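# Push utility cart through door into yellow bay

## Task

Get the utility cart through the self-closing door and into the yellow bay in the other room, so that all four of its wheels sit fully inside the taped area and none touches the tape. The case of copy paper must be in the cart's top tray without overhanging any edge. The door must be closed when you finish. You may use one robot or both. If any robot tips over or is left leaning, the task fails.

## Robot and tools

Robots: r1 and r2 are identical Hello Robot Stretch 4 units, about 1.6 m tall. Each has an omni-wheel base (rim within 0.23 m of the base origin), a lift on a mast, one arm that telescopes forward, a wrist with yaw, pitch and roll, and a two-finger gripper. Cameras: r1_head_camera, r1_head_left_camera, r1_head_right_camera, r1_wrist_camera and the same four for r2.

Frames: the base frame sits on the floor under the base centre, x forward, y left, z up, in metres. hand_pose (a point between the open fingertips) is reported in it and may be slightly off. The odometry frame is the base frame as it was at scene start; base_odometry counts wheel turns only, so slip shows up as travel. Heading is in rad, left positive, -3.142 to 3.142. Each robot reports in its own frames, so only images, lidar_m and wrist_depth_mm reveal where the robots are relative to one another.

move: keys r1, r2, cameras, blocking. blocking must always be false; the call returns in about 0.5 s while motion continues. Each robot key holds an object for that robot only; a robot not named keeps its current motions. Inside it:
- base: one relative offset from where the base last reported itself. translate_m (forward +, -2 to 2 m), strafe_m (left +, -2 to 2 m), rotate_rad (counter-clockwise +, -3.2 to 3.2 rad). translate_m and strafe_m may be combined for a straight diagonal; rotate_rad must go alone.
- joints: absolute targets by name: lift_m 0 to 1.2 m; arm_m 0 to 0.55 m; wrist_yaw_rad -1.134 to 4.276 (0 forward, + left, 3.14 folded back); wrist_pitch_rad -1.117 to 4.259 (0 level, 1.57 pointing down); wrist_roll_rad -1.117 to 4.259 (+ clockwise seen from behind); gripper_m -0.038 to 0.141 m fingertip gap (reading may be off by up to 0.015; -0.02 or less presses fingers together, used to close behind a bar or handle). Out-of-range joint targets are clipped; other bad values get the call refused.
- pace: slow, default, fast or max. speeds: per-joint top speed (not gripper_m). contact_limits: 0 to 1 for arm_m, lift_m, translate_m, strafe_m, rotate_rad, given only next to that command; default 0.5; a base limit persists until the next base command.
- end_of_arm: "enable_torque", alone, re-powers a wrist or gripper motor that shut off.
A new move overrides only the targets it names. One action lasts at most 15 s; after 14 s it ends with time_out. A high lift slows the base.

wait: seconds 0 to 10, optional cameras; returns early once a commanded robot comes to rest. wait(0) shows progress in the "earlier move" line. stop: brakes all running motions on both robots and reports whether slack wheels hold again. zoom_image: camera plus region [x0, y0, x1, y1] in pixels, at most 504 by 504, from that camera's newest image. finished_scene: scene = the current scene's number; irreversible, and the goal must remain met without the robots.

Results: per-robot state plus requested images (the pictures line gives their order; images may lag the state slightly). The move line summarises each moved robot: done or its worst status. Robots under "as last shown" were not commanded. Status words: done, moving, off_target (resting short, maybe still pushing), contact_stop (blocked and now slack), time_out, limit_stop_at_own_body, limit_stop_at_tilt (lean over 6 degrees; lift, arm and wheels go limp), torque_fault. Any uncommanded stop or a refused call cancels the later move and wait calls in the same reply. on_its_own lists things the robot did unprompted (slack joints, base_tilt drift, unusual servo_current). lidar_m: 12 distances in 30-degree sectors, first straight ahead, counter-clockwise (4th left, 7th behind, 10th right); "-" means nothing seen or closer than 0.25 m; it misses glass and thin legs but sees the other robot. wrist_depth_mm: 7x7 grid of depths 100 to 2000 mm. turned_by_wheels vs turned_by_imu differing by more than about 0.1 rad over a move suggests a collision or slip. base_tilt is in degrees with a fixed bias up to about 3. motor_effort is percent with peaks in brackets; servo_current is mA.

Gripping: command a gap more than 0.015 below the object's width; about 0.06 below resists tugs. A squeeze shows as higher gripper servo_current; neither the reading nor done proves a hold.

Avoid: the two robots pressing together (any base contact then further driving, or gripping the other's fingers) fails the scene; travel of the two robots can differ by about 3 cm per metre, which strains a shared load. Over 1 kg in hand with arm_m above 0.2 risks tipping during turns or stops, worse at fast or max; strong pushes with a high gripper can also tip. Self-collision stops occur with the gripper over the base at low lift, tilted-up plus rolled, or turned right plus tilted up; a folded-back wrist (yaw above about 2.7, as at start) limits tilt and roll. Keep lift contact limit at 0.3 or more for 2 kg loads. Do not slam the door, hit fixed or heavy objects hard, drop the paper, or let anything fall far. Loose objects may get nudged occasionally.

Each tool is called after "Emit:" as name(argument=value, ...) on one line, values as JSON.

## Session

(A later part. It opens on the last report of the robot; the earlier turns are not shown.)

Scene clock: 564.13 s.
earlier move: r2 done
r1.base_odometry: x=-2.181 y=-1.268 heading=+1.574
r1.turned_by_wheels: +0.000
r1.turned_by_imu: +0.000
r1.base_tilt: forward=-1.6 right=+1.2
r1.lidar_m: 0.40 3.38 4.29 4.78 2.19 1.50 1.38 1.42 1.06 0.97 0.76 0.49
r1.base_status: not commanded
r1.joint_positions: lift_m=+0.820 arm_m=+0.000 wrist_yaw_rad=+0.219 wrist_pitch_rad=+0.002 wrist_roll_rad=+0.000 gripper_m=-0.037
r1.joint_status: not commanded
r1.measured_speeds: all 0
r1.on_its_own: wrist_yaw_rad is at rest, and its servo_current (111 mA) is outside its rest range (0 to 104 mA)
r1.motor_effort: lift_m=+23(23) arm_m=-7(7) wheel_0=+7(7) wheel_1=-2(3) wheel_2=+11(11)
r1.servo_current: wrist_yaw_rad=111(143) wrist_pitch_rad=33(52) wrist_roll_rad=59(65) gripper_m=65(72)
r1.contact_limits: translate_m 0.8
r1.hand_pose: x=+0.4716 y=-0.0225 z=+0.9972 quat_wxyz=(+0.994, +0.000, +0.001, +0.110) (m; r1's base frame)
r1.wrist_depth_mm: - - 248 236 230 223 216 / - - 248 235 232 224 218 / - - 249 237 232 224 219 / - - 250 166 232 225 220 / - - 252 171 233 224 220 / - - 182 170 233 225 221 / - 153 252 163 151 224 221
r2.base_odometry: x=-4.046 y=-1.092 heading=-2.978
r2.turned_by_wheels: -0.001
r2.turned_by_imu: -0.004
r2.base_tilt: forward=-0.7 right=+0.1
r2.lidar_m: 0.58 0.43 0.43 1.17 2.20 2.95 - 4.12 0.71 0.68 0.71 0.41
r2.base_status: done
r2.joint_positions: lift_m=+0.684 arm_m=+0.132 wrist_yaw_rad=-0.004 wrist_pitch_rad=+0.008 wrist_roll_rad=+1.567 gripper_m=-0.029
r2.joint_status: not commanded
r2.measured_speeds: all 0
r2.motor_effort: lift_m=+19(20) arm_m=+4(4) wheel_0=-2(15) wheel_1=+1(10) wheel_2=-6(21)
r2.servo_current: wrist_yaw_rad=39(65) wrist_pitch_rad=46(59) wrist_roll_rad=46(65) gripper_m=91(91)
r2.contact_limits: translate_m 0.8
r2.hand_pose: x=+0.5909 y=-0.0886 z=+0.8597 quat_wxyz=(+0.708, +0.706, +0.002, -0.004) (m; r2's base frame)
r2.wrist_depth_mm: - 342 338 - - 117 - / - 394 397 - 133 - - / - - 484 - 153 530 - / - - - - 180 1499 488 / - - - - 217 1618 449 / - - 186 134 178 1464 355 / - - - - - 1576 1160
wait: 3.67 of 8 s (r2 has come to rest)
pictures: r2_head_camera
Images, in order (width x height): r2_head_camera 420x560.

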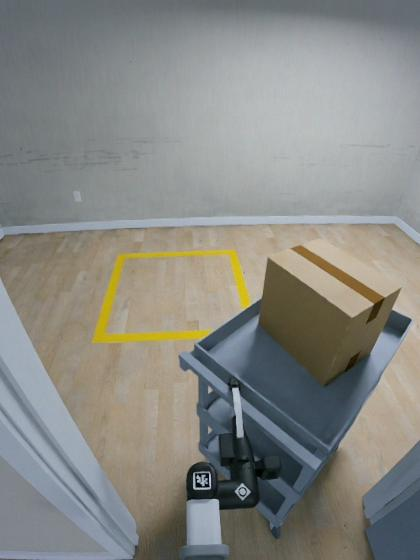

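Emit:
move(r2={"base":{"translate_m":0.32,"strafe_m":-0.22},"contact_limits":{"translate_m":0.8}}, blocking=false, cameras=[])

Emit:
wait(seconds=8, cameras=["r2_head_camera"])

Scene clock: 579.60 s.
move: r2 moving
r1.base_odometry: x=-2.181 y=-1.268 heading=+1.574
r1.turned_by_wheels: +0.000
r1.turned_by_imu: -0.001
r1.base_tilt: forward=-1.6 right=+1.2
r1.lidar_m: 0.39 3.38 4.29 4.79 2.21 1.50 1.37 1.41 1.05 0.97 0.77 0.49
r1.base_status: not commanded
r1.joint_positions: lift_m=+0.820 arm_m=+0.000 wrist_yaw_rad=+0.219 wrist_pitch_rad=+0.002 wrist_roll_rad=+0.000 gripper_m=-0.037
r1.joint_status: not commanded
r1.measured_speeds: all 0
r1.motor_effort: lift_m=+23(23) arm_m=-6(7) wheel_0=+7(7) wheel_1=-2(3) wheel_2=+11(11)
r1.servo_current: wrist_yaw_rad=117(137) wrist_pitch_rad=46(52) wrist_roll_rad=46(59) gripper_m=65(65)
r1.contact_limits: translate_m 0.8
r1.hand_pose: x=+0.4716 y=-0.0225 z=+0.9972 quat_wxyz=(+0.994, +0.000, +0.001, +0.110) (m; r1's base frame)
r1.wrist_depth_mm: - - 247 235 231 222 217 / - - 250 236 233 223 218 / - - 249 236 232 225 219 / - - 250 165 234 225 219 / - - 251 171 234 226 220 / - - 182 170 233 224 220 / - 152 251 164 151 224 221
r2.base_odometry: x=-4.078 y=-1.077 heading=-2.978
r2.turned_by_wheels: +0.000
r2.turned_by_imu: +0.003
r2.base_tilt: forward=-0.7 right=+0.1
r2.lidar_m: 0.56 0.43 0.43 1.10 2.23 3.02 - 0.99 0.69 0.66 0.70 0.40
r2.base_status: translate_m moving; strafe_m moving
r2.joint_positions: lift_m=+0.684 arm_m=+0.132 wrist_yaw_rad=+0.001 wrist_pitch_rad=+0.008 wrist_roll_rad=+1.567 gripper_m=-0.029
r2.joint_status: not commanded
r2.measured_speeds: translate_m=+0.111 strafe_m=-0.076 rotate_rad=+0.008 lift_m=+0.000 arm_m=+0.000 wrist_yaw_rad=+0.036 wrist_pitch_rad=+0.000 wrist_roll_rad=+0.000
r2.motor_effort: lift_m=+19(20) arm_m=+4(4) wheel_0=+18(18) wheel_1=-5(6) wheel_2=-13(15)
r2.servo_current: wrist_yaw_rad=46(52) wrist_pitch_rad=52(59) wrist_roll_rad=59(59) gripper_m=85(91)
r2.contact_limits: translate_m 0.8
r2.hand_pose: x=+0.5914 y=-0.0871 z=+0.8597 quat_wxyz=(+0.708, +0.706, +0.003, -0.003) (m; r2's base frame)
r2.wrist_depth_mm: - 342 - - - - - / - 394 - - - - - / - - - - - - 517 / - - - - - 1397 469 / - - - - 211 1618 1182 / - - 185 123 177 1366 357 / - - - - - 1661 1160
pictures: none
No camera images: "cameras" was empty.

Scene clock: 581.77 s.
earlier move: r2 done
r1.base_odometry: x=-2.181 y=-1.268 heading=+1.574
r1.turned_by_wheels: +0.000
r1.turned_by_imu: +0.000
r1.base_tilt: forward=-1.6 right=+1.3
r1.lidar_m: 0.38 3.38 4.28 4.79 2.21 1.49 1.37 1.42 1.08 0.98 0.75 0.50
r1.base_status: not commanded
r1.joint_positions: lift_m=+0.820 arm_m=+0.000 wrist_yaw_rad=+0.219 wrist_pitch_rad=+0.002 wrist_roll_rad=+0.000 gripper_m=-0.037
r1.joint_status: not commanded
r1.measured_speeds: all 0
r1.motor_effort: lift_m=+23(23) arm_m=-6(7) wheel_0=+7(7) wheel_1=-2(3) wheel_2=+11(11)
r1.servo_current: wrist_yaw_rad=98(137) wrist_pitch_rad=39(52) wrist_roll_rad=59(65) gripper_m=59(72)
r1.contact_limits: translate_m 0.8
r1.hand_pose: x=+0.4716 y=-0.0225 z=+0.9972 quat_wxyz=(+0.994, +0.000, +0.001, +0.110) (m; r1's base frame)
r1.wrist_depth_mm: - - 249 235 230 224 217 / - - 250 236 231 224 217 / - - 250 236 232 224 219 / - - 250 165 233 224 218 / - - 251 171 234 225 219 / - - 182 170 232 226 220 / - 153 251 164 150 224 220
r2.base_odometry: x=-4.398 y=-0.927 heading=-2.979
r2.turned_by_wheels: -0.001
r2.turned_by_imu: +0.004
r2.base_tilt: forward=-0.7 right=+0.1
r2.lidar_m: 0.55 3.04 0.52 0.48 2.44 3.30 - 0.68 0.49 0.44 0.52 0.41
r2.base_status: done
r2.joint_positions: lift_m=+0.684 arm_m=+0.132 wrist_yaw_rad=+0.005 wrist_pitch_rad=+0.008 wrist_roll_rad=+1.567 gripper_m=-0.029
r2.joint_status: not commanded
r2.measured_speeds: all 0
r2.motor_effort: lift_m=+19(20) arm_m=+4(4) wheel_0=+1(25) wheel_1=-5(6) wheel_2=-4(15)
r2.servo_current: wrist_yaw_rad=59(85) wrist_pitch_rad=52(59) wrist_roll_rad=52(65) gripper_m=85(91)
r2.contact_limits: translate_m 0.8
r2.hand_pose: x=+0.5917 y=-0.0861 z=+0.8597 quat_wxyz=(+0.708, +0.706, +0.005, -0.001) (m; r2's base frame)
r2.wrist_depth_mm: - 340 332 - - - - / - 387 392 - 141 - - / - - 469 - 161 - - / - - - - 182 1499 508 / - - - 115 215 1537 466 / - - 187 137 179 1576 1118 / - - - - 342 1430 1118
wait: 2.17 of 8 s (r2 has come to rest)
pictures: r2_head_camera
Images, in order (width x height): r2_head_camera 420x560.

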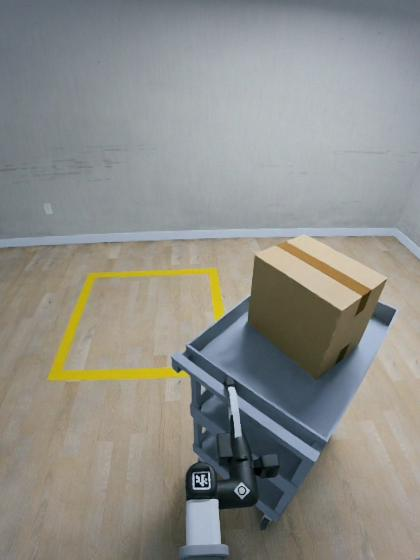

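Emit:
move(r2={"base":{"translate_m":0.35,"strafe_m":-0.12},"contact_limits":{"translate_m":0.8}}, blocking=false, cameras=[])

Emit:
wait(seconds=8, cameras=["r2_head_camera"])

Scene clock: 588.10 s.
move: r2 moving
r1: as last shown
r1.lidar_m: 0.39 3.38 4.30 4.79 2.26 1.49 1.37 1.41 1.05 0.96 0.75 0.49
r1.motor_effort: lift_m=+23(23) arm_m=-6(6) wheel_0=+7(7) wheel_1=-2(2) wheel_2=+11(11)
r1.servo_current: wrist_yaw_rad=124(124) wrist_pitch_rad=33(46) wrist_roll_rad=46(59) gripper_m=72(72)
r1.contact_limits: translate_m 0.8
r1.wrist_depth_mm: - - 248 236 230 224 217 / - - 248 236 232 223 218 / - - 249 236 233 224 217 / - - 250 165 233 225 219 / - - 251 171 233 224 220 / - - 182 170 232 225 220 / - 152 251 164 150 225 220
r2.base_odometry: x=-4.430 y=-0.921 heading=-2.979
r2.turned_by_wheels: +0.000
r2.turned_by_imu: +0.002
r2.base_tilt: forward=-0.7 right=+0.1
r2.lidar_m: 0.53 3.04 2.47 0.48 2.48 3.30 - 0.67 0.48 0.45 2.46 0.42
r2.base_status: translate_m moving; strafe_m moving
r2.joint_positions: lift_m=+0.684 arm_m=+0.132 wrist_yaw_rad=+0.004 wrist_pitch_rad=+0.008 wrist_roll_rad=+1.567 gripper_m=-0.029
r2.joint_status: not commanded
r2.measured_speeds: translate_m=+0.122 strafe_m=-0.043 rotate_rad=-0.003 lift_m=+0.000 arm_m=+0.000 wrist_yaw_rad=+0.000 wrist_pitch_rad=+0.000 wrist_roll_rad=+0.000
r2.motor_effort: lift_m=+19(19) arm_m=+4(4) wheel_0=+12(18) wheel_1=+7(8) wheel_2=-14(15)
r2.servo_current: wrist_yaw_rad=46(59) wrist_pitch_rad=52(59) wrist_roll_rad=52(65) gripper_m=85(91)
r2.contact_limits: translate_m 0.8
r2.hand_pose: x=+0.5916 y=-0.0863 z=+0.8597 quat_wxyz=(+0.708, +0.706, +0.004, -0.002) (m; r2's base frame)
r2.wrist_depth_mm: - 338 342 - - 119 - / - 387 389 - 134 - - / - - 469 - 154 - - / - - - - 178 1430 504 / - - - - 212 1618 462 / - - 187 132 177 1464 1138 / - - - - 347 1576 1118
pictures: none
No camera images: "cameras" was empty.

Scene clock: 590.27 s.
earlier move: r2 done
r1.base_odometry: x=-2.181 y=-1.268 heading=+1.574
r1.turned_by_wheels: +0.000
r1.turned_by_imu: +0.000
r1.base_tilt: forward=-1.6 right=+1.3
r1.lidar_m: 0.39 3.37 4.28 4.79 2.24 1.51 1.38 1.41 1.08 0.98 0.77 0.50
r1.base_status: not commanded
r1.joint_positions: lift_m=+0.820 arm_m=+0.000 wrist_yaw_rad=+0.219 wrist_pitch_rad=+0.002 wrist_roll_rad=+0.000 gripper_m=-0.037
r1.joint_status: not commanded
r1.measured_speeds: all 0
r1.on_its_own: wrist_yaw_rad is at rest, and its servo_current (117 mA) is outside its rest range (0 to 104 mA)
r1.motor_effort: lift_m=+23(23) arm_m=-6(7) wheel_0=+7(7) wheel_1=-2(3) wheel_2=+11(11)
r1.servo_current: wrist_yaw_rad=117(137) wrist_pitch_rad=46(52) wrist_roll_rad=52(72) gripper_m=65(72)
r1.contact_limits: translate_m 0.8
r1.hand_pose: x=+0.4716 y=-0.0225 z=+0.9972 quat_wxyz=(+0.994, +0.000, +0.001, +0.110) (m; r1's base frame)
r1.wrist_depth_mm: - - 248 235 230 223 217 / - - 249 236 230 223 217 / - - 250 237 232 224 218 / - - 250 165 233 226 219 / - - 252 171 233 226 220 / - - 182 170 232 226 220 / - 153 251 164 151 224 221
r2.base_odometry: x=-4.763 y=-0.865 heading=-2.979
r2.turned_by_wheels: -0.001
r2.turned_by_imu: -0.001
r2.base_tilt: forward=-0.7 right=+0.1
r2.lidar_m: 0.55 2.66 2.61 0.89 0.64 3.45 - 0.47 0.43 0.73 2.33 0.42
r2.base_status: done
r2.joint_positions: lift_m=+0.684 arm_m=+0.132 wrist_yaw_rad=-0.003 wrist_pitch_rad=+0.008 wrist_roll_rad=+1.567 gripper_m=-0.029
r2.joint_status: not commanded
r2.measured_speeds: all 0
r2.motor_effort: lift_m=+19(20) arm_m=+4(4) wheel_0=-2(18) wheel_1=+3(8) wheel_2=-5(17)
r2.servo_current: wrist_yaw_rad=46(65) wrist_pitch_rad=59(65) wrist_roll_rad=52(65) gripper_m=78(98)
r2.contact_limits: translate_m 0.8
r2.hand_pose: x=+0.5910 y=-0.0882 z=+0.8597 quat_wxyz=(+0.708, +0.706, +0.002, -0.004) (m; r2's base frame)
r2.wrist_depth_mm: - 342 347 - - 119 - / - 394 397 - 135 - - / - - 480 - 159 - - / - - - - 181 1499 492 / - - - 107 209 1618 455 / - - 186 135 178 1499 1118 / - - - - - 1576 1118
wait: 2.17 of 8 s (r2 has come to rest)
pictures: r2_head_camera
Images, in order (width x height): r2_head_camera 420x560.

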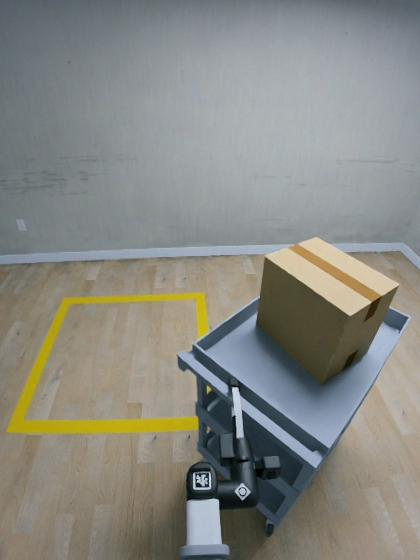

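Emit:
move(r2={"base":{"translate_m":0.2,"strafe_m":-0.3},"contact_limits":{"translate_m":0.8}}, blocking=false, cameras=[])

Emit:
wait(seconds=8, cameras=[])

Emit:
move(r2={"base":{"strafe_m":-0.5},"contact_limits":{"strafe_m":0.8}}, blocking=false, cameras=[])

Emit:
wait(seconds=8, cameras=["r2_head_camera"])

Scene clock: 613.00 s.
move: r2 moving
r1.base_odometry: x=-2.181 y=-1.268 heading=+1.574
r1.turned_by_wheels: +0.000
r1.turned_by_imu: -0.001
r1.base_tilt: forward=-1.6 right=+1.3
r1.lidar_m: 0.37 3.39 4.29 4.78 2.24 1.49 1.37 1.40 1.07 0.98 0.75 0.51
r1.base_status: not commanded
r1.joint_positions: lift_m=+0.820 arm_m=+0.000 wrist_yaw_rad=+0.219 wrist_pitch_rad=+0.002 wrist_roll_rad=+0.000 gripper_m=-0.037
r1.joint_status: not commanded
r1.measured_speeds: all 0
r1.motor_effort: lift_m=+23(23) arm_m=-7(7) wheel_0=+7(7) wheel_1=-2(2) wheel_2=+11(11)
r1.servo_current: wrist_yaw_rad=124(130) wrist_pitch_rad=46(52) wrist_roll_rad=52(65) gripper_m=65(72)
r1.contact_limits: translate_m 0.8
r1.hand_pose: x=+0.4716 y=-0.0225 z=+0.9972 quat_wxyz=(+0.994, +0.000, +0.001, +0.110) (m; r1's base frame)
r1.wrist_depth_mm: - - 247 234 230 223 217 / - - 249 236 232 223 219 / - - 249 237 232 224 218 / - - 250 165 234 225 220 / - - 251 171 233 225 220 / - - 181 170 232 225 220 / - 153 252 164 150 224 222
r2.base_odometry: x=-4.784 y=-0.842 heading=-2.979
r2.turned_by_wheels: +0.001
r2.turned_by_imu: +0.004
r2.base_tilt: forward=-0.6 right=+0.0
r2.lidar_m: 0.57 2.68 2.61 0.95 0.66 3.51 1.36 0.47 0.41 0.78 2.30 0.41
r2.base_status: translate_m moving; strafe_m moving
r2.joint_positions: lift_m=+0.684 arm_m=+0.132 wrist_yaw_rad=+0.002 wrist_pitch_rad=+0.008 wrist_roll_rad=+1.567 gripper_m=-0.029
r2.joint_status: not commanded
r2.measured_speeds: translate_m=+0.069 strafe_m=-0.102 rotate_rad=+0.006 lift_m=+0.000 arm_m=+0.000 wrist_yaw_rad=+0.039 wrist_pitch_rad=+0.000 wrist_roll_rad=+0.000
r2.motor_effort: lift_m=+19(20) arm_m=+4(4) wheel_0=+21(21) wheel_1=-4(6) wheel_2=-7(13)
r2.servo_current: wrist_yaw_rad=46(59) wrist_pitch_rad=59(59) wrist_roll_rad=46(52) gripper_m=85(91)
r2.contact_limits: translate_m 0.8
r2.hand_pose: x=+0.5914 y=-0.0869 z=+0.8597 quat_wxyz=(+0.708, +0.706, +0.004, -0.002) (m; r2's base frame)
r2.wrist_depth_mm: - 338 - - - 113 - / - 392 394 - - - - / - - 488 - 146 - - / - - - - 179 1397 484 / - - - - 211 1708 445 / - - 185 130 177 1464 357 / - - - - - 1756 1182
pictures: none
No camera images: "cameras" was empty.

Scene clock: 615.20 s.
earlier move: r2 done
r1.base_odometry: x=-2.181 y=-1.268 heading=+1.574
r1.turned_by_wheels: +0.000
r1.turned_by_imu: +0.000
r1.base_tilt: forward=-1.5 right=+1.2
r1.lidar_m: 0.38 3.37 4.28 4.78 2.22 1.48 1.36 1.42 1.04 0.97 0.73 0.49
r1.base_status: not commanded
r1.joint_positions: lift_m=+0.820 arm_m=+0.000 wrist_yaw_rad=+0.219 wrist_pitch_rad=+0.002 wrist_roll_rad=+0.000 gripper_m=-0.037
r1.joint_status: not commanded
r1.measured_speeds: all 0
r1.on_its_own: wrist_yaw_rad is at rest, and its servo_current (117 mA) is outside its rest range (0 to 104 mA)
r1.motor_effort: lift_m=+23(23) arm_m=-7(7) wheel_0=+7(7) wheel_1=-2(2) wheel_2=+11(11)
r1.servo_current: wrist_yaw_rad=117(137) wrist_pitch_rad=52(52) wrist_roll_rad=33(65) gripper_m=65(72)
r1.contact_limits: translate_m 0.8
r1.hand_pose: x=+0.4716 y=-0.0225 z=+0.9972 quat_wxyz=(+0.994, +0.000, +0.001, +0.110) (m; r1's base frame)
r1.wrist_depth_mm: - - 248 234 230 223 217 / - - 249 236 233 224 219 / - - 249 237 231 224 218 / - - 250 164 233 225 220 / - - 251 171 232 225 218 / - - 181 170 233 226 220 / - 153 251 164 151 225 221
r2.base_odometry: x=-5.008 y=-0.602 heading=-2.980
r2.turned_by_wheels: -0.001
r2.turned_by_imu: +0.002
r2.base_tilt: forward=-0.8 right=+0.0
r2.lidar_m: 0.57 2.48 2.91 1.70 1.02 3.91 0.41 0.37 0.55 1.39 2.03 0.47
r2.base_status: done
r2.joint_positions: lift_m=+0.684 arm_m=+0.132 wrist_yaw_rad=+0.002 wrist_pitch_rad=+0.008 wrist_roll_rad=+1.567 gripper_m=-0.029
r2.joint_status: not commanded
r2.measured_speeds: all 0
r2.motor_effort: lift_m=+19(20) arm_m=+4(4) wheel_0=+2(27) wheel_1=-3(6) wheel_2=-6(13)
r2.servo_current: wrist_yaw_rad=46(91) wrist_pitch_rad=52(59) wrist_roll_rad=52(59) gripper_m=85(91)
r2.contact_limits: translate_m 0.8
r2.hand_pose: x=+0.5914 y=-0.0869 z=+0.8597 quat_wxyz=(+0.708, +0.706, +0.004, -0.002) (m; r2's base frame)
r2.wrist_depth_mm: - 343 342 101 154 - - / - 377 382 107 167 - - / - 442 430 115 182 - - / - - 496 131 200 - - / - - - 145 220 1618 492 / - - 186 158 179 1537 452 / - - - - - 332 1060
wait: 2.20 of 8 s (r2 has come to rest)
pictures: none
No camera images: "cameras" was empty.

Scene clock: 615.70 s.
move: r2 moving
r1.base_odometry: x=-2.181 y=-1.268 heading=+1.574
r1.turned_by_wheels: +0.000
r1.turned_by_imu: +0.000
r1.base_tilt: forward=-1.6 right=+1.3
r1.lidar_m: 0.38 3.38 4.26 4.79 2.24 1.50 1.38 1.37 1.06 0.96 0.76 0.49
r1.base_status: not commanded
r1.joint_positions: lift_m=+0.820 arm_m=+0.000 wrist_yaw_rad=+0.219 wrist_pitch_rad=+0.002 wrist_roll_rad=+0.000 gripper_m=-0.037
r1.joint_status: not commanded
r1.measured_speeds: all 0
r1.motor_effort: lift_m=+23(23) arm_m=-6(7) wheel_0=+7(7) wheel_1=-2(2) wheel_2=+11(11)
r1.servo_current: wrist_yaw_rad=111(130) wrist_pitch_rad=46(52) wrist_roll_rad=46(65) gripper_m=65(65)
r1.contact_limits: translate_m 0.8
r1.hand_pose: x=+0.4716 y=-0.0225 z=+0.9972 quat_wxyz=(+0.994, +0.000, +0.001, +0.110) (m; r1's base frame)
r1.wrist_depth_mm: - - 248 235 230 224 217 / - - 249 235 233 224 218 / - - 250 237 232 224 220 / - - 250 165 233 224 219 / - - 252 171 232 225 220 / - - 182 170 234 226 220 / - 153 250 164 151 224 220
r2.base_odometry: x=-5.014 y=-0.566 heading=-2.979
r2.turned_by_wheels: +0.001
r2.turned_by_imu: +0.001
r2.base_tilt: forward=-0.7 right=+0.0
r2.lidar_m: 0.55 2.51 2.95 1.68 1.02 3.95 0.38 0.38 0.54 1.41 2.00 0.48
r2.base_status: strafe_m moving
r2.joint_positions: lift_m=+0.684 arm_m=+0.132 wrist_yaw_rad=+0.008 wrist_pitch_rad=+0.008 wrist_roll_rad=+1.567 gripper_m=-0.029
r2.joint_status: not commanded
r2.measured_speeds: translate_m=+0.001 strafe_m=-0.140 rotate_rad=-0.003 lift_m=+0.000 arm_m=+0.000 wrist_yaw_rad=+0.028 wrist_pitch_rad=+0.000 wrist_roll_rad=+0.000
r2.motor_effort: lift_m=+19(19) arm_m=+4(4) wheel_0=+14(20) wheel_1=-7(10) wheel_2=+1(5)
r2.servo_current: wrist_yaw_rad=46(59) wrist_pitch_rad=52(59) wrist_roll_rad=46(59) gripper_m=91(91)
r2.contact_limits: strafe_m 0.8
r2.hand_pose: x=+0.5920 y=-0.0851 z=+0.8597 quat_wxyz=(+0.708, +0.706, +0.006, +0.000) (m; r2's base frame)
r2.wrist_depth_mm: - 343 338 - 151 - - / - 375 379 103 163 - - / - 442 430 111 180 - - / - - 496 126 196 - - / - - - 138 218 1618 504 / - - 189 155 179 1708 455 / - - - - - 332 1098
pictures: none
No camera images: "cameras" was empty.

Scene clock: 618.20 s.
earlier move: r2 done
r1.base_odometry: x=-2.181 y=-1.268 heading=+1.574
r1.turned_by_wheels: +0.000
r1.turned_by_imu: +0.000
r1.base_tilt: forward=-1.6 right=+1.2
r1.lidar_m: 0.40 3.39 4.28 4.77 2.24 1.48 1.38 1.42 1.07 0.97 0.76 0.50
r1.base_status: not commanded
r1.joint_positions: lift_m=+0.820 arm_m=+0.000 wrist_yaw_rad=+0.219 wrist_pitch_rad=+0.002 wrist_roll_rad=+0.000 gripper_m=-0.037
r1.joint_status: not commanded
r1.measured_speeds: all 0
r1.on_its_own: wrist_yaw_rad is at rest, and its servo_current (111 mA) is outside its rest range (0 to 104 mA)
r1.motor_effort: lift_m=+23(23) arm_m=-6(7) wheel_0=+7(7) wheel_1=-2(3) wheel_2=+11(11)
r1.servo_current: wrist_yaw_rad=111(137) wrist_pitch_rad=46(59) wrist_roll_rad=46(65) gripper_m=65(72)
r1.contact_limits: translate_m 0.8
r1.hand_pose: x=+0.4716 y=-0.0225 z=+0.9972 quat_wxyz=(+0.994, +0.000, +0.001, +0.110) (m; r1's base frame)
r1.wrist_depth_mm: - - 248 236 231 223 217 / - - 248 236 232 223 218 / - - 249 238 232 225 218 / - - 250 165 232 225 218 / - - 251 171 233 225 220 / - - 182 170 233 227 220 / - 152 251 163 151 224 221
r2.base_odometry: x=-5.089 y=-0.108 heading=-2.980
r2.turned_by_wheels: -0.001
r2.turned_by_imu: +0.000
r2.base_tilt: forward=-0.7 right=+0.0
r2.lidar_m: 0.48 2.53 3.39 1.60 0.55 0.39 0.35 0.39 0.52 1.38 1.52 0.57
r2.base_status: done
r2.joint_positions: lift_m=+0.684 arm_m=+0.132 wrist_yaw_rad=+0.008 wrist_pitch_rad=+0.008 wrist_roll_rad=+1.567 gripper_m=-0.029
r2.joint_status: not commanded
r2.measured_speeds: all 0
r2.motor_effort: lift_m=+19(20) arm_m=+4(4) wheel_0=+2(21) wheel_1=-3(11) wheel_2=+1(5)
r2.servo_current: wrist_yaw_rad=52(78) wrist_pitch_rad=46(59) wrist_roll_rad=52(59) gripper_m=85(98)
r2.contact_limits: strafe_m 0.8
r2.hand_pose: x=+0.5920 y=-0.0850 z=+0.8597 quat_wxyz=(+0.708, +0.706, +0.006, +0.000) (m; r2's base frame)
r2.wrist_depth_mm: - - - 190 254 1661 1205 / - - - 186 249 1808 521 / - - - 182 243 820 - / - 445 445 180 238 842 - / - 452 452 176 235 831 - / - 462 186 172 180 - - / - - 466 - - - -
wait: 2.50 of 8 s (r2 has come to rest)
pictures: r2_head_camera
Images, in order (width x height): r2_head_camera 420x560.

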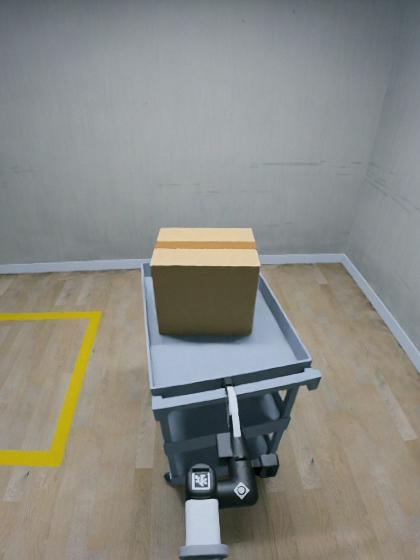

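Emit:
move(r2={"joints":{"gripper_m":0.13}}, blocking=false, cameras=[])

Emit:
wait(seconds=2, cameras=[])

Emit:
move(r2={"base":{"translate_m":-0.2},"joints":{"arm_m":0.05},"contact_limits":{"translate_m":0.5}}, blocking=false, cameras=[])

Emit:
wait(seconds=3, cameras=[])

Emit:
move(r2={"base":{"strafe_m":-0.36},"joints":{"wrist_roll_rad":0,"gripper_m":-0.01,"lift_m":0.645}}, blocking=false, cameras=[])

Emit:
wait(seconds=4, cameras=["r2_head_camera"])

Scene clock: 636.13 s.
move: r2 moving
r1.base_odometry: x=-2.181 y=-1.268 heading=+1.574
r1.turned_by_wheels: +0.000
r1.turned_by_imu: -0.001
r1.base_tilt: forward=-1.6 right=+1.2
r1.lidar_m: 0.39 3.38 4.30 4.78 2.24 1.50 1.38 1.42 1.07 0.98 0.75 0.50
r1.base_status: not commanded
r1.joint_positions: lift_m=+0.820 arm_m=+0.000 wrist_yaw_rad=+0.219 wrist_pitch_rad=+0.002 wrist_roll_rad=+0.000 gripper_m=-0.037
r1.joint_status: not commanded
r1.measured_speeds: all 0
r1.motor_effort: lift_m=+23(23) arm_m=-6(6) wheel_0=+6(7) wheel_1=-2(3) wheel_2=+11(11)
r1.servo_current: wrist_yaw_rad=117(124) wrist_pitch_rad=33(46) wrist_roll_rad=59(59) gripper_m=65(72)
r1.contact_limits: translate_m 0.8
r1.hand_pose: x=+0.4716 y=-0.0225 z=+0.9972 quat_wxyz=(+0.994, +0.000, +0.001, +0.110) (m; r1's base frame)
r1.wrist_depth_mm: - - 247 236 231 223 217 / - - 249 236 232 224 218 / - - 249 236 232 224 218 / - - 250 165 232 225 219 / - - 251 171 233 225 220 / - - 182 170 232 226 220 / - 153 251 164 151 224 221
r2.base_odometry: x=-5.089 y=-0.108 heading=-2.980
r2.turned_by_wheels: +0.000
r2.turned_by_imu: +0.002
r2.base_tilt: forward=-0.7 right=+0.1
r2.lidar_m: 0.50 2.51 3.40 1.64 0.55 0.38 0.34 0.38 0.52 1.36 1.50 0.58
r2.base_status: not commanded
r2.joint_positions: lift_m=+0.684 arm_m=+0.132 wrist_yaw_rad=+0.006 wrist_pitch_rad=+0.008 wrist_roll_rad=+1.567 gripper_m=-0.003
r2.joint_status: gripper_m moving
r2.measured_speeds: translate_m=+0.000 strafe_m=+0.000 rotate_rad=+0.000 lift_m=+0.000 arm_m=+0.000 wrist_yaw_rad=-0.031 wrist_pitch_rad=+0.000 wrist_roll_rad=+0.000
r2.motor_effort: lift_m=+19(19) arm_m=+4(4) wheel_0=+3(3) wheel_1=-3(3) wheel_2=+1(1)
r2.servo_current: wrist_yaw_rad=46(72) wrist_pitch_rad=52(59) wrist_roll_rad=46(52) gripper_m=78(85)
r2.contact_limits: strafe_m 0.8
r2.hand_pose: x=+0.5918 y=-0.0857 z=+0.8597 quat_wxyz=(+0.708, +0.706, +0.005, -0.001) (m; r2's base frame)
r2.wrist_depth_mm: - - - 195 260 1661 1182 / - - - 191 255 1756 512 / - - - 186 248 798 - / - 452 449 183 243 - - / - 455 455 179 238 831 - / - 462 189 175 180 - - / - 469 466 - - - -
pictures: none
No camera images: "cameras" was empty.

Scene clock: 638.00 s.
earlier move: r2 done
r1.base_odometry: x=-2.181 y=-1.268 heading=+1.574
r1.turned_by_wheels: +0.000
r1.turned_by_imu: +0.000
r1.base_tilt: forward=-1.6 right=+1.2
r1.lidar_m: 0.39 3.37 4.25 4.80 2.22 1.53 1.38 1.41 1.06 0.97 0.77 0.50
r1.base_status: not commanded
r1.joint_positions: lift_m=+0.820 arm_m=+0.000 wrist_yaw_rad=+0.219 wrist_pitch_rad=+0.002 wrist_roll_rad=+0.000 gripper_m=-0.037
r1.joint_status: not commanded
r1.measured_speeds: all 0
r1.motor_effort: lift_m=+23(23) arm_m=-6(7) wheel_0=+6(7) wheel_1=-2(3) wheel_2=+11(11)
r1.servo_current: wrist_yaw_rad=104(137) wrist_pitch_rad=46(52) wrist_roll_rad=52(65) gripper_m=65(72)
r1.contact_limits: translate_m 0.8
r1.hand_pose: x=+0.4716 y=-0.0225 z=+0.9972 quat_wxyz=(+0.994, +0.000, +0.001, +0.110) (m; r1's base frame)
r1.wrist_depth_mm: - - 248 235 230 222 216 / - - 248 236 231 223 218 / - - 250 236 234 224 219 / - - 251 165 232 224 220 / - - 251 172 233 225 220 / - - 182 170 232 225 220 / - 153 251 164 151 225 220
r2.base_odometry: x=-5.089 y=-0.108 heading=-2.980
r2.turned_by_wheels: +0.000
r2.turned_by_imu: +0.000
r2.base_tilt: forward=-0.7 right=+0.0
r2.lidar_m: 0.47 2.51 3.39 1.63 0.55 0.39 0.35 0.39 0.55 1.38 1.52 0.55
r2.base_status: not commanded
r2.joint_positions: lift_m=+0.684 arm_m=+0.132 wrist_yaw_rad=-0.001 wrist_pitch_rad=+0.008 wrist_roll_rad=+1.567 gripper_m=+0.130
r2.joint_status: all done
r2.measured_speeds: all 0
r2.motor_effort: lift_m=+19(19) arm_m=+4(4) wheel_0=+2(3) wheel_1=-3(3) wheel_2=+1(1)
r2.servo_current: wrist_yaw_rad=46(72) wrist_pitch_rad=65(65) wrist_roll_rad=46(59) gripper_m=52(130)
r2.contact_limits: strafe_m 0.8
r2.hand_pose: x=+0.5912 y=-0.0877 z=+0.8597 quat_wxyz=(+0.708, +0.706, +0.003, -0.003) (m; r2's base frame)
r2.wrist_depth_mm: - - - 270 274 1618 1205 / - - - 263 267 1661 496 / - - - 254 259 820 - / - 459 459 250 253 - - / - 459 466 187 245 831 - / - 462 196 182 185 - - / - - 469 - 236 - -
wait: 1.87 of 2 s (r2 has come to rest)
pictures: none
No camera images: "cameras" was empty.

Scene clock: 638.50 s.
move: r2 moving
r1: as last shown
r1.base_tilt: forward=-1.5 right=+1.3
r1.lidar_m: 0.39 3.39 4.30 4.79 2.24 1.49 1.37 1.40 1.06 0.98 0.72 0.50
r1.motor_effort: lift_m=+23(23) arm_m=-6(7) wheel_0=+7(7) wheel_1=-2(3) wheel_2=+11(11)
r1.servo_current: wrist_yaw_rad=111(117) wrist_pitch_rad=46(46) wrist_roll_rad=46(59) gripper_m=65(65)
r1.contact_limits: translate_m 0.8
r1.wrist_depth_mm: - - 248 236 230 224 216 / - - 249 235 230 224 218 / - - 250 236 231 224 219 / - - 251 165 233 225 219 / - - 251 171 233 225 220 / - - 182 170 233 226 220 / - 153 251 164 150 224 221
r2.base_odometry: x=-5.058 y=-0.103 heading=-2.980
r2.turned_by_wheels: +0.000
r2.turned_by_imu: +0.000
r2.base_tilt: forward=-0.7 right=+0.1
r2.lidar_m: 0.53 2.55 3.41 1.47 0.48 0.36 0.33 0.34 0.49 1.28 1.50 0.59
r2.base_status: translate_m moving
r2.joint_positions: lift_m=+0.684 arm_m=+0.083 wrist_yaw_rad=-0.001 wrist_pitch_rad=+0.005 wrist_roll_rad=+1.567 gripper_m=+0.130
r2.joint_status: arm_m moving
r2.measured_speeds: translate_m=-0.124 strafe_m=+0.002 rotate_rad=+0.004 lift_m=+0.000 arm_m=-0.168 wrist_yaw_rad=+0.000 wrist_pitch_rad=+0.000 wrist_roll_rad=+0.000
r2.motor_effort: lift_m=+18(19) arm_m=-7(10) wheel_0=-6(9) wheel_1=-9(9) wheel_2=+12(12)
r2.servo_current: wrist_yaw_rad=46(52) wrist_pitch_rad=39(59) wrist_roll_rad=39(52) gripper_m=46(52)
r2.contact_limits: translate_m 0.5
r2.hand_pose: x=+0.5417 y=-0.0877 z=+0.8608 quat_wxyz=(+0.708, +0.706, +0.001, -0.002) (m; r2's base frame)
r2.wrist_depth_mm: - - - 336 345 1397 353 / - - - 329 - 1808 530 / - - - 320 324 809 - / - - 525 312 314 904 - / - - 530 304 306 - - / - - 530 243 195 - - / - - 535 - - - -
pictures: none
No camera images: "cameras" was empty.

Scene clock: 640.13 s.
earlier move: r2 contact_stop
r1.base_odometry: x=-2.181 y=-1.268 heading=+1.574
r1.turned_by_wheels: +0.000
r1.turned_by_imu: +0.000
r1.base_tilt: forward=-1.6 right=+1.3
r1.lidar_m: 0.38 3.39 4.28 4.78 2.20 1.50 1.38 1.42 1.08 0.95 0.76 0.48
r1.base_status: not commanded
r1.joint_positions: lift_m=+0.820 arm_m=+0.000 wrist_yaw_rad=+0.219 wrist_pitch_rad=+0.002 wrist_roll_rad=+0.000 gripper_m=-0.037
r1.joint_status: not commanded
r1.measured_speeds: all 0
r1.on_its_own: wrist_yaw_rad is at rest, and its servo_current (111 mA) is outside its rest range (0 to 104 mA)
r1.motor_effort: lift_m=+23(23) arm_m=-6(7) wheel_0=+7(7) wheel_1=-2(3) wheel_2=+11(11)
r1.servo_current: wrist_yaw_rad=111(137) wrist_pitch_rad=46(52) wrist_roll_rad=52(65) gripper_m=59(78)
r1.contact_limits: translate_m 0.8
r1.hand_pose: x=+0.4716 y=-0.0225 z=+0.9972 quat_wxyz=(+0.994, +0.000, +0.001, +0.110) (m; r1's base frame)
r1.wrist_depth_mm: - - 248 236 230 223 217 / - - 248 236 232 224 218 / - - 249 236 233 224 219 / - - 251 165 234 225 219 / - - 251 170 233 225 219 / - - 182 170 233 226 220 / - 153 252 164 151 224 222
r2.base_odometry: x=-4.906 y=-0.080 heading=-3.003
r2.turned_by_wheels: -0.023
r2.turned_by_imu: -0.046
r2.base_tilt: forward=-0.7 right=+0.1
r2.lidar_m: 0.64 2.66 3.47 1.41 0.34 0.25 0.25 0.25 0.30 0.69 1.50 0.75
r2.base_status: translate_m contact_stop (by the wheels' count: -0.186 of -0.200)
r2.joint_positions: lift_m=+0.684 arm_m=+0.050 wrist_yaw_rad=+0.000 wrist_pitch_rad=+0.004 wrist_roll_rad=+1.567 gripper_m=+0.130
r2.joint_status: all done
r2.measured_speeds: all 0
r2.on_its_own: the wheels are slack since a contact_stop
r2.motor_effort: lift_m=+18(19) arm_m=-4(11) wheel_0=+0(25) wheel_1=+0(26) wheel_2=+0(32)
r2.servo_current: wrist_yaw_rad=46(59) wrist_pitch_rad=46(59) wrist_roll_rad=52(59) gripper_m=52(59)
r2.contact_limits: translate_m 0.5
r2.hand_pose: x=+0.5093 y=-0.0874 z=+0.8611 quat_wxyz=(+0.708, +0.706, +0.001, -0.001) (m; r2's base frame)
r2.wrist_depth_mm: - - - - - 1708 1138 / - - - 517 - 1576 539 / - - - 512 - 768 512 / - - 691 492 1118 - 496 / - - 691 480 - - 480 / - - 218 462 195 - 469 / - - - - - - 455
wait: 1.63 of 3 s (r2 has come to rest)
pictures: none
No camera images: "cameras" was empty.

not run: a stop that you did not command came earlier in this reply.

not run: a stop that you did not command came earlier in this reply.

Emit:
move(r2={"base":{"translate_m":0.06},"joints":{"wrist_roll_rad":0,"gripper_m":-0.01,"lift_m":0.645}}, blocking=false, cameras=[])

Emit:
wait(seconds=2, cameras=[])

Emit:
move(r2={"base":{"strafe_m":-0.36},"joints":{"wrist_roll_rad":0,"gripper_m":-0.01,"lift_m":0.645}}, blocking=false, cameras=[])

Emit:
wait(seconds=4, cameras=["r2_head_camera"])

Scene clock: 647.07 s.
move: r2 moving
r1.base_odometry: x=-2.181 y=-1.268 heading=+1.574
r1.turned_by_wheels: +0.000
r1.turned_by_imu: +0.000
r1.base_tilt: forward=-1.6 right=+1.2
r1.lidar_m: 0.37 3.40 4.30 4.78 2.22 1.50 1.39 1.38 1.06 0.96 0.77 0.51
r1.base_status: not commanded
r1.joint_positions: lift_m=+0.820 arm_m=+0.000 wrist_yaw_rad=+0.219 wrist_pitch_rad=+0.002 wrist_roll_rad=+0.000 gripper_m=-0.037
r1.joint_status: not commanded
r1.measured_speeds: all 0
r1.motor_effort: lift_m=+23(23) arm_m=-6(7) wheel_0=+7(7) wheel_1=-2(2) wheel_2=+11(11)
r1.servo_current: wrist_yaw_rad=117(124) wrist_pitch_rad=39(52) wrist_roll_rad=33(59) gripper_m=65(65)
r1.contact_limits: translate_m 0.8
r1.hand_pose: x=+0.4716 y=-0.0225 z=+0.9972 quat_wxyz=(+0.994, +0.000, +0.001, +0.110) (m; r1's base frame)
r1.wrist_depth_mm: - - 249 236 230 223 217 / - - 249 236 232 224 218 / - - 250 236 232 224 219 / - - 251 164 232 224 219 / - - 250 171 234 225 220 / - - 182 170 232 225 220 / - 153 251 164 150 225 221
r2.base_odometry: x=-4.936 y=-0.084 heading=-3.003
r2.turned_by_wheels: +0.000
r2.turned_by_imu: +0.001
r2.base_tilt: forward=-0.7 right=+0.0
r2.lidar_m: 0.64 2.60 3.38 1.44 0.40 0.27 0.25 0.25 0.35 0.80 1.52 0.73
r2.base_status: translate_m moving
r2.joint_positions: lift_m=+0.652 arm_m=+0.050 wrist_yaw_rad=+0.000 wrist_pitch_rad=+0.004 wrist_roll_rad=+0.980 gripper_m=+0.117
r2.joint_status: lift_m moving; wrist_roll_rad moving; gripper_m moving
r2.measured_speeds: translate_m=+0.119 strafe_m=-0.002 rotate_rad=+0.003 lift_m=-0.070 arm_m=+0.000 wrist_yaw_rad=+0.000 wrist_pitch_rad=+0.000 wrist_roll_rad=-1.820
r2.motor_effort: lift_m=+12(19) arm_m=-5(5) wheel_0=+8(9) wheel_1=+7(9) wheel_2=-11(12)
r2.servo_current: wrist_yaw_rad=46(59) wrist_pitch_rad=46(46) wrist_roll_rad=85(98) gripper_m=137(137)
r2.hand_pose: x=+0.5093 y=-0.0874 z=+0.8296 quat_wxyz=(+0.882, +0.471, +0.002, -0.001) (m; r2's base frame)
r2.wrist_depth_mm: - - - - - - - / - - - - 477 - 1756 / - - 668 - 488 - 1537 / - - 668 466 - 1983 1308 / - - 668 455 - - 492 / - - 200 442 187 469 480 / - - 366 - - 455 466
pictures: none
No camera images: "cameras" was empty.

Scene clock: 648.80 s.
earlier move: r2 done
r1.base_odometry: x=-2.181 y=-1.268 heading=+1.574
r1.turned_by_wheels: +0.000
r1.turned_by_imu: +0.000
r1.base_tilt: forward=-1.5 right=+1.2
r1.lidar_m: 0.38 3.39 4.29 4.79 2.22 1.49 1.37 1.39 1.07 0.97 0.77 0.51
r1.base_status: not commanded
r1.joint_positions: lift_m=+0.820 arm_m=+0.000 wrist_yaw_rad=+0.219 wrist_pitch_rad=+0.002 wrist_roll_rad=+0.000 gripper_m=-0.037
r1.joint_status: not commanded
r1.measured_speeds: all 0
r1.motor_effort: lift_m=+23(23) arm_m=-7(7) wheel_0=+7(7) wheel_1=-2(3) wheel_2=+11(11)
r1.servo_current: wrist_yaw_rad=98(130) wrist_pitch_rad=46(52) wrist_roll_rad=46(65) gripper_m=59(72)
r1.contact_limits: translate_m 0.8
r1.hand_pose: x=+0.4716 y=-0.0225 z=+0.9972 quat_wxyz=(+0.994, +0.000, +0.001, +0.110) (m; r1's base frame)
r1.wrist_depth_mm: - - 247 235 231 223 217 / - - 249 236 230 224 216 / - - 250 236 231 225 219 / - - 250 165 233 225 220 / - - 251 171 233 225 220 / - - 181 170 233 226 220 / - 153 252 164 151 224 221
r2.base_odometry: x=-4.965 y=-0.088 heading=-3.003
r2.turned_by_wheels: +0.000
r2.turned_by_imu: +0.000
r2.base_tilt: forward=-0.7 right=+0.0
r2.lidar_m: 0.60 2.60 3.38 1.46 0.41 0.28 0.25 0.28 0.37 0.88 1.49 0.71
r2.base_status: done
r2.joint_positions: lift_m=+0.645 arm_m=+0.050 wrist_yaw_rad=+0.000 wrist_pitch_rad=+0.004 wrist_roll_rad=+0.002 gripper_m=-0.009
r2.joint_status: all done
r2.measured_speeds: all 0
r2.motor_effort: lift_m=+14(19) arm_m=-4(5) wheel_0=+3(9) wheel_1=+4(9) wheel_2=-4(12)
r2.servo_current: wrist_yaw_rad=46(59) wrist_pitch_rad=33(52) wrist_roll_rad=59(98) gripper_m=78(163)
r2.hand_pose: x=+0.5093 y=-0.0874 z=+0.8224 quat_wxyz=(+1.000, +0.001, +0.002, +0.000) (m; r2's base frame)
r2.wrist_depth_mm: - - - - - - - / - - 634 621 - - - / - - 640 627 - - - / - 585 357 366 439 449 - / - 387 407 421 452 473 - / - 415 186 192 181 - - / 1808 394 - - - - 1708
wait: 1.73 of 2 s (r2 has come to rest)
pictures: none
No camera images: "cameras" was empty.

Scene clock: 649.30 s.
move: r2 moving
r1: as last shown
r1.base_tilt: forward=-1.6 right=+1.2
r1.lidar_m: 0.38 3.39 4.25 4.77 2.22 1.52 1.37 1.42 1.06 0.97 0.73 0.50
r1.motor_effort: lift_m=+23(23) arm_m=-6(7) wheel_0=+6(7) wheel_1=-2(2) wheel_2=+11(11)
r1.servo_current: wrist_yaw_rad=104(124) wrist_pitch_rad=39(46) wrist_roll_rad=39(65) gripper_m=65(72)
r1.contact_limits: translate_m 0.8
r1.wrist_depth_mm: - - 248 235 229 223 217 / - - 249 236 232 224 218 / - - 249 236 233 224 219 / - - 251 165 233 225 219 / - - 252 171 233 225 220 / - - 182 171 232 227 220 / - 153 252 164 150 224 221
r2.base_odometry: x=-4.970 y=-0.052 heading=-3.003
r2.turned_by_wheels: +0.000
r2.turned_by_imu: +0.000
r2.base_tilt: forward=-0.7 right=+0.1
r2.lidar_m: 0.61 0.59 3.35 1.53 0.43 0.29 0.25 0.29 0.39 0.87 1.47 0.70
r2.base_status: strafe_m moving
r2.joint_positions: lift_m=+0.645 arm_m=+0.050 wrist_yaw_rad=+0.000 wrist_pitch_rad=+0.004 wrist_roll_rad=+0.002 gripper_m=-0.009
r2.joint_status: all done
r2.measured_speeds: translate_m=+0.000 strafe_m=-0.141 rotate_rad=+0.002 lift_m=+0.000 arm_m=+0.000 wrist_yaw_rad=+0.000 wrist_pitch_rad=+0.000 wrist_roll_rad=+0.000
r2.motor_effort: lift_m=+14(14) arm_m=-5(5) wheel_0=+10(14) wheel_1=-10(11) wheel_2=-1(3)
r2.servo_current: wrist_yaw_rad=33(52) wrist_pitch_rad=39(46) wrist_roll_rad=39(59) gripper_m=78(85)
r2.hand_pose: x=+0.5093 y=-0.0874 z=+0.8224 quat_wxyz=(+1.000, +0.001, +0.002, +0.000) (m; r2's base frame)
r2.wrist_depth_mm: - - - - - - - / - - 634 621 - - - / - - 640 634 - - - / - 500 359 377 455 - - / 389 397 413 427 459 - - / - - 186 195 180 - - / 1808 399 - - - - 1661
pictures: none
No camera images: "cameras" was empty.

Scene clock: 651.33 s.
earlier move: r2 done
r1.base_odometry: x=-2.181 y=-1.268 heading=+1.574
r1.turned_by_wheels: +0.000
r1.turned_by_imu: +0.000
r1.base_tilt: forward=-1.6 right=+1.2
r1.lidar_m: 0.39 3.39 4.27 4.79 2.22 1.49 1.37 1.40 1.08 0.98 0.74 0.51
r1.base_status: not commanded
r1.joint_positions: lift_m=+0.820 arm_m=+0.000 wrist_yaw_rad=+0.219 wrist_pitch_rad=+0.002 wrist_roll_rad=+0.000 gripper_m=-0.037
r1.joint_status: not commanded
r1.measured_speeds: all 0
r1.motor_effort: lift_m=+23(23) arm_m=-6(7) wheel_0=+7(7) wheel_1=-2(3) wheel_2=+11(11)
r1.servo_current: wrist_yaw_rad=91(137) wrist_pitch_rad=39(52) wrist_roll_rad=46(65) gripper_m=59(72)
r1.contact_limits: translate_m 0.8
r1.hand_pose: x=+0.4716 y=-0.0225 z=+0.9972 quat_wxyz=(+0.994, +0.000, +0.001, +0.110) (m; r1's base frame)
r1.wrist_depth_mm: - - 247 235 230 224 217 / - - 248 236 231 224 218 / - - 249 237 232 224 220 / - - 250 165 232 225 219 / - - 250 171 234 225 220 / - - 182 170 234 226 220 / - 153 251 164 151 225 220
r2.base_odometry: x=-5.015 y=+0.268 heading=-3.003
r2.turned_by_wheels: +0.000
r2.turned_by_imu: +0.000
r2.base_tilt: forward=-0.7 right=+0.1
r2.lidar_m: 0.66 0.68 3.40 1.80 0.41 0.27 0.25 0.25 0.35 0.85 1.13 1.46
r2.base_status: done
r2.joint_positions: lift_m=+0.645 arm_m=+0.050 wrist_yaw_rad=+0.000 wrist_pitch_rad=+0.004 wrist_roll_rad=+0.002 gripper_m=-0.009
r2.joint_status: all done
r2.measured_speeds: all 0
r2.motor_effort: lift_m=+14(14) arm_m=-4(5) wheel_0=+0(14) wheel_1=-1(12) wheel_2=+0(3)
r2.servo_current: wrist_yaw_rad=33(52) wrist_pitch_rad=39(46) wrist_roll_rad=52(65) gripper_m=78(91)
r2.hand_pose: x=+0.5093 y=-0.0874 z=+0.8224 quat_wxyz=(+1.000, +0.001, +0.002, +0.000) (m; r2's base frame)
r2.wrist_depth_mm: - - - - - - - / 647 707 - - - - - / 647 647 - - - - - / 647 455 - - - - - / 445 469 - - - - - / - - 186 202 181 - - / - - - - - - -
wait: 2.03 of 4 s (r2 has come to rest)
pictures: r2_head_camera
Images, in order (width x height): r2_head_camera 420x560.

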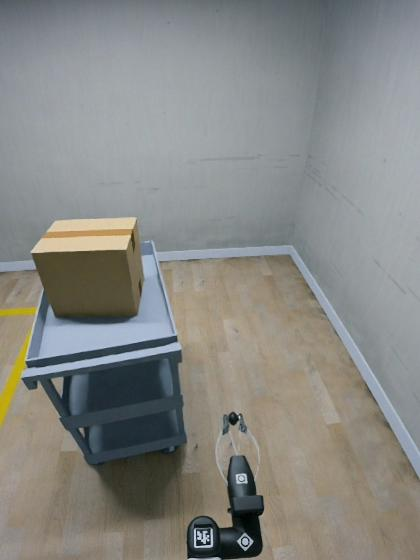

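Emit:
move(r2={"base":{"translate_m":0.16},"joints":{"arm_m":0.42}}, blocking=false, cameras=[])

Emit:
wait(seconds=3, cameras=[])

Emit:
move(r2={"base":{"strafe_m":0.75},"contact_limits":{"strafe_m":0.8}}, blocking=false, cameras=[])

Emit:
wait(seconds=6, cameras=["r2_head_camera"])

Scene clock: 662.50 s.
move: r2 moving
r1: as last shown
r1.lidar_m: 0.38 3.37 4.32 4.78 2.25 1.51 1.37 1.40 1.08 0.96 0.76 0.51
r1.motor_effort: lift_m=+23(23) arm_m=-6(7) wheel_0=+7(7) wheel_1=-2(2) wheel_2=+11(11)
r1.servo_current: wrist_yaw_rad=130(137) wrist_pitch_rad=46(46) wrist_roll_rad=39(65) gripper_m=65(72)
r1.contact_limits: translate_m 0.8
r1.wrist_depth_mm: - - 247 234 230 223 218 / - - 248 235 230 224 217 / - - 250 236 232 224 219 / - - 251 165 234 225 219 / - - 251 171 234 226 220 / - - 181 170 232 226 220 / - 153 250 164 151 225 221
r2.base_odometry: x=-5.046 y=+0.264 heading=-3.003
r2.turned_by_wheels: +0.000
r2.turned_by_imu: +0.001
r2.base_tilt: forward=-0.7 right=+0.0
r2.lidar_m: 0.66 0.65 3.35 1.82 0.45 0.30 0.27 0.28 0.41 0.93 1.14 1.48
r2.base_status: translate_m moving
r2.joint_positions: lift_m=+0.645 arm_m=+0.101 wrist_yaw_rad=+0.000 wrist_pitch_rad=+0.004 wrist_roll_rad=+0.002 gripper_m=-0.009
r2.joint_status: arm_m moving
r2.measured_speeds: translate_m=+0.122 strafe_m=+0.001 rotate_rad=-0.005 lift_m=+0.000 arm_m=+0.195 wrist_yaw_rad=+0.000 wrist_pitch_rad=+0.000 wrist_roll_rad=+0.000
r2.motor_effort: lift_m=+14(14) arm_m=+10(13) wheel_0=+9(9) wheel_1=+8(8) wheel_2=-13(13)
r2.servo_current: wrist_yaw_rad=46(59) wrist_pitch_rad=46(46) wrist_roll_rad=46(59) gripper_m=85(85)
r2.hand_pose: x=+0.5599 y=-0.0874 z=+0.8224 quat_wxyz=(+1.000, +0.001, +0.002, +0.000) (m; r2's base frame)
r2.wrist_depth_mm: - - - - - - - / 574 654 - - - - - / 580 609 - - - - - / 580 574 - - - - - / 384 394 - - - - - / - - 186 202 181 - - / - 121 - - - 1537 -
pictures: none
No camera images: "cameras" was empty.

Scene clock: 664.20 s.
earlier move: r2 done
r1.base_odometry: x=-2.181 y=-1.268 heading=+1.574
r1.turned_by_wheels: +0.000
r1.turned_by_imu: +0.000
r1.base_tilt: forward=-1.6 right=+1.2
r1.lidar_m: 0.39 3.41 4.28 4.78 2.24 1.50 1.38 1.41 1.08 0.98 0.77 0.50
r1.base_status: not commanded
r1.joint_positions: lift_m=+0.820 arm_m=+0.000 wrist_yaw_rad=+0.219 wrist_pitch_rad=+0.002 wrist_roll_rad=+0.000 gripper_m=-0.037
r1.joint_status: not commanded
r1.measured_speeds: all 0
r1.motor_effort: lift_m=+23(23) arm_m=-6(7) wheel_0=+7(7) wheel_1=-2(2) wheel_2=+11(11)
r1.servo_current: wrist_yaw_rad=98(137) wrist_pitch_rad=39(52) wrist_roll_rad=52(65) gripper_m=65(72)
r1.contact_limits: translate_m 0.8
r1.hand_pose: x=+0.4716 y=-0.0225 z=+0.9972 quat_wxyz=(+0.994, +0.000, +0.001, +0.110) (m; r1's base frame)
r1.wrist_depth_mm: - - 247 236 230 223 218 / - - 248 236 230 224 218 / - - 250 236 233 224 219 / - - 249 165 232 225 219 / - - 252 171 233 225 220 / - - 182 170 232 226 220 / - 152 252 164 151 224 220
r2.base_odometry: x=-5.173 y=+0.246 heading=-3.002
r2.turned_by_wheels: +0.000
r2.turned_by_imu: +0.000
r2.base_tilt: forward=-0.7 right=+0.1
r2.lidar_m: 0.53 0.53 0.65 2.23 0.61 0.43 0.38 0.42 0.56 1.08 1.10 1.48
r2.base_status: done
r2.joint_positions: lift_m=+0.645 arm_m=+0.420 wrist_yaw_rad=+0.000 wrist_pitch_rad=+0.004 wrist_roll_rad=+0.002 gripper_m=-0.009
r2.joint_status: all done
r2.measured_speeds: all 0
r2.motor_effort: lift_m=+14(14) arm_m=+7(13) wheel_0=+2(11) wheel_1=+2(8) wheel_2=-4(13)
r2.servo_current: wrist_yaw_rad=39(59) wrist_pitch_rad=39(46) wrist_roll_rad=52(72) gripper_m=85(91)
r2.hand_pose: x=+0.8791 y=-0.0874 z=+0.8224 quat_wxyz=(+1.000, +0.001, +0.002, +0.000) (m; r2's base frame)
r2.wrist_depth_mm: - - - - - - - / - - - - - 1756 - / - - - - - 1756 - / 324 455 - - - 1708 - / 303 445 - - - 1756 - / - 521 181 192 176 1708 - / - 521 - - - - -
wait: 1.70 of 3 s (r2 has come to rest)
pictures: none
No camera images: "cameras" was empty.

Scene clock: 664.70 s.
move: r2 moving
r1: as last shown
r1.lidar_m: 0.38 3.39 4.27 4.79 2.25 1.50 1.37 1.42 1.05 0.96 0.76 0.49
r1.motor_effort: lift_m=+23(23) arm_m=-6(7) wheel_0=+7(7) wheel_1=-2(3) wheel_2=+11(11)
r1.servo_current: wrist_yaw_rad=104(130) wrist_pitch_rad=46(46) wrist_roll_rad=46(59) gripper_m=65(72)
r1.contact_limits: translate_m 0.8
r1.wrist_depth_mm: - - 248 234 230 223 218 / - - 248 236 231 224 218 / - - 250 236 233 225 218 / - - 250 166 233 226 220 / - - 252 171 233 227 220 / - - 182 170 233 226 220 / - 153 252 164 151 224 221
r2.base_odometry: x=-5.168 y=+0.210 heading=-3.003
r2.turned_by_wheels: -0.001
r2.turned_by_imu: -0.001
r2.base_tilt: forward=-0.7 right=+0.1
r2.lidar_m: 0.50 0.51 0.64 2.26 0.64 0.45 0.40 0.42 0.54 1.10 1.15 1.50
r2.base_status: strafe_m moving
r2.joint_positions: lift_m=+0.645 arm_m=+0.420 wrist_yaw_rad=+0.000 wrist_pitch_rad=+0.004 wrist_roll_rad=+0.002 gripper_m=-0.009
r2.joint_status: not commanded
r2.measured_speeds: translate_m=+0.004 strafe_m=+0.140 rotate_rad=-0.031 lift_m=+0.000 arm_m=+0.001 wrist_yaw_rad=+0.000 wrist_pitch_rad=+0.000 wrist_roll_rad=-0.003
r2.motor_effort: lift_m=+14(14) arm_m=+7(8) wheel_0=-9(16) wheel_1=+8(12) wheel_2=-1(2)
r2.servo_current: wrist_yaw_rad=46(59) wrist_pitch_rad=46(46) wrist_roll_rad=46(52) gripper_m=78(85)
r2.contact_limits: strafe_m 0.8
r2.hand_pose: x=+0.8791 y=-0.0874 z=+0.8224 quat_wxyz=(+1.000, +0.001, +0.002, +0.000) (m; r2's base frame)
r2.wrist_depth_mm: - - - - - - - / 343 - - - - 1708 - / 343 - - - - 1708 - / 287 413 - - - 1756 - / 263 407 - - - 1808 - / 229 521 182 193 176 - - / - 139 - - - 1576 -
pictures: none
No camera images: "cameras" was empty.

Scene clock: 668.03 s.
earlier move: r2 done
r1.base_odometry: x=-2.181 y=-1.268 heading=+1.574
r1.turned_by_wheels: +0.000
r1.turned_by_imu: +0.000
r1.base_tilt: forward=-1.5 right=+1.3
r1.lidar_m: 0.39 3.39 4.27 4.78 2.24 1.51 1.36 1.38 1.08 0.96 0.77 0.50
r1.base_status: not commanded
r1.joint_positions: lift_m=+0.820 arm_m=+0.000 wrist_yaw_rad=+0.219 wrist_pitch_rad=+0.002 wrist_roll_rad=+0.000 gripper_m=-0.037
r1.joint_status: not commanded
r1.measured_speeds: all 0
r1.motor_effort: lift_m=+23(23) arm_m=-6(7) wheel_0=+6(8) wheel_1=-2(3) wheel_2=+11(11)
r1.servo_current: wrist_yaw_rad=104(137) wrist_pitch_rad=46(52) wrist_roll_rad=46(65) gripper_m=65(72)
r1.contact_limits: translate_m 0.8
r1.hand_pose: x=+0.4716 y=-0.0225 z=+0.9972 quat_wxyz=(+0.994, +0.000, +0.001, +0.110) (m; r1's base frame)
r1.wrist_depth_mm: - - 248 235 230 224 217 / - - 248 236 232 223 217 / - - 249 237 232 224 219 / - - 251 165 233 224 219 / - - 252 171 233 225 220 / - - 182 170 233 225 221 / - 153 251 164 150 224 221
r2.base_odometry: x=-5.070 y=-0.497 heading=-3.003
r2.turned_by_wheels: +0.001
r2.turned_by_imu: -0.015
r2.base_tilt: forward=-0.6 right=+0.1
r2.lidar_m: 0.85 0.78 3.08 2.78 1.14 3.84 0.45 0.48 0.66 1.48 1.87 2.41
r2.base_status: done
r2.joint_positions: lift_m=+0.645 arm_m=+0.420 wrist_yaw_rad=-0.003 wrist_pitch_rad=+0.004 wrist_roll_rad=+0.002 gripper_m=-0.009
r2.joint_status: not commanded
r2.measured_speeds: all 0
r2.motor_effort: lift_m=+15(15) arm_m=+6(8) wheel_0=-1(30) wheel_1=+1(12) wheel_2=-6(13)
r2.servo_current: wrist_yaw_rad=52(104) wrist_pitch_rad=46(46) wrist_roll_rad=39(59) gripper_m=72(85)
r2.contact_limits: strafe_m 0.8
r2.hand_pose: x=+0.8789 y=-0.0882 z=+0.8224 quat_wxyz=(+1.000, +0.001, +0.002, -0.001) (m; r2's base frame)
r2.wrist_depth_mm: - - - - - - - / 449 - - - - - - / 442 - - - - - - / 399 294 - - - - - / 265 297 327 - - - - / - - 182 193 177 - - / - 121 - - - - 1618
wait: 3.33 of 6 s (r2 has come to rest)
pictures: r2_head_camera
Images, in order (width x height): r2_head_camera 420x560.

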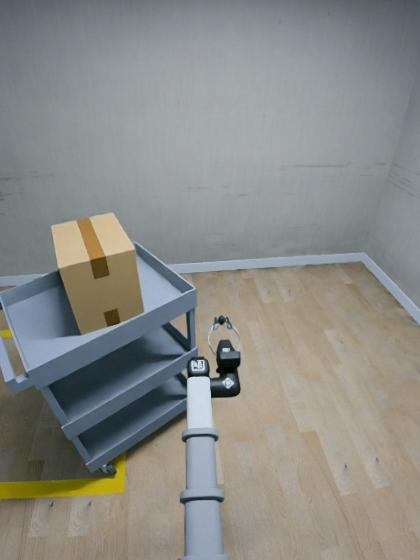

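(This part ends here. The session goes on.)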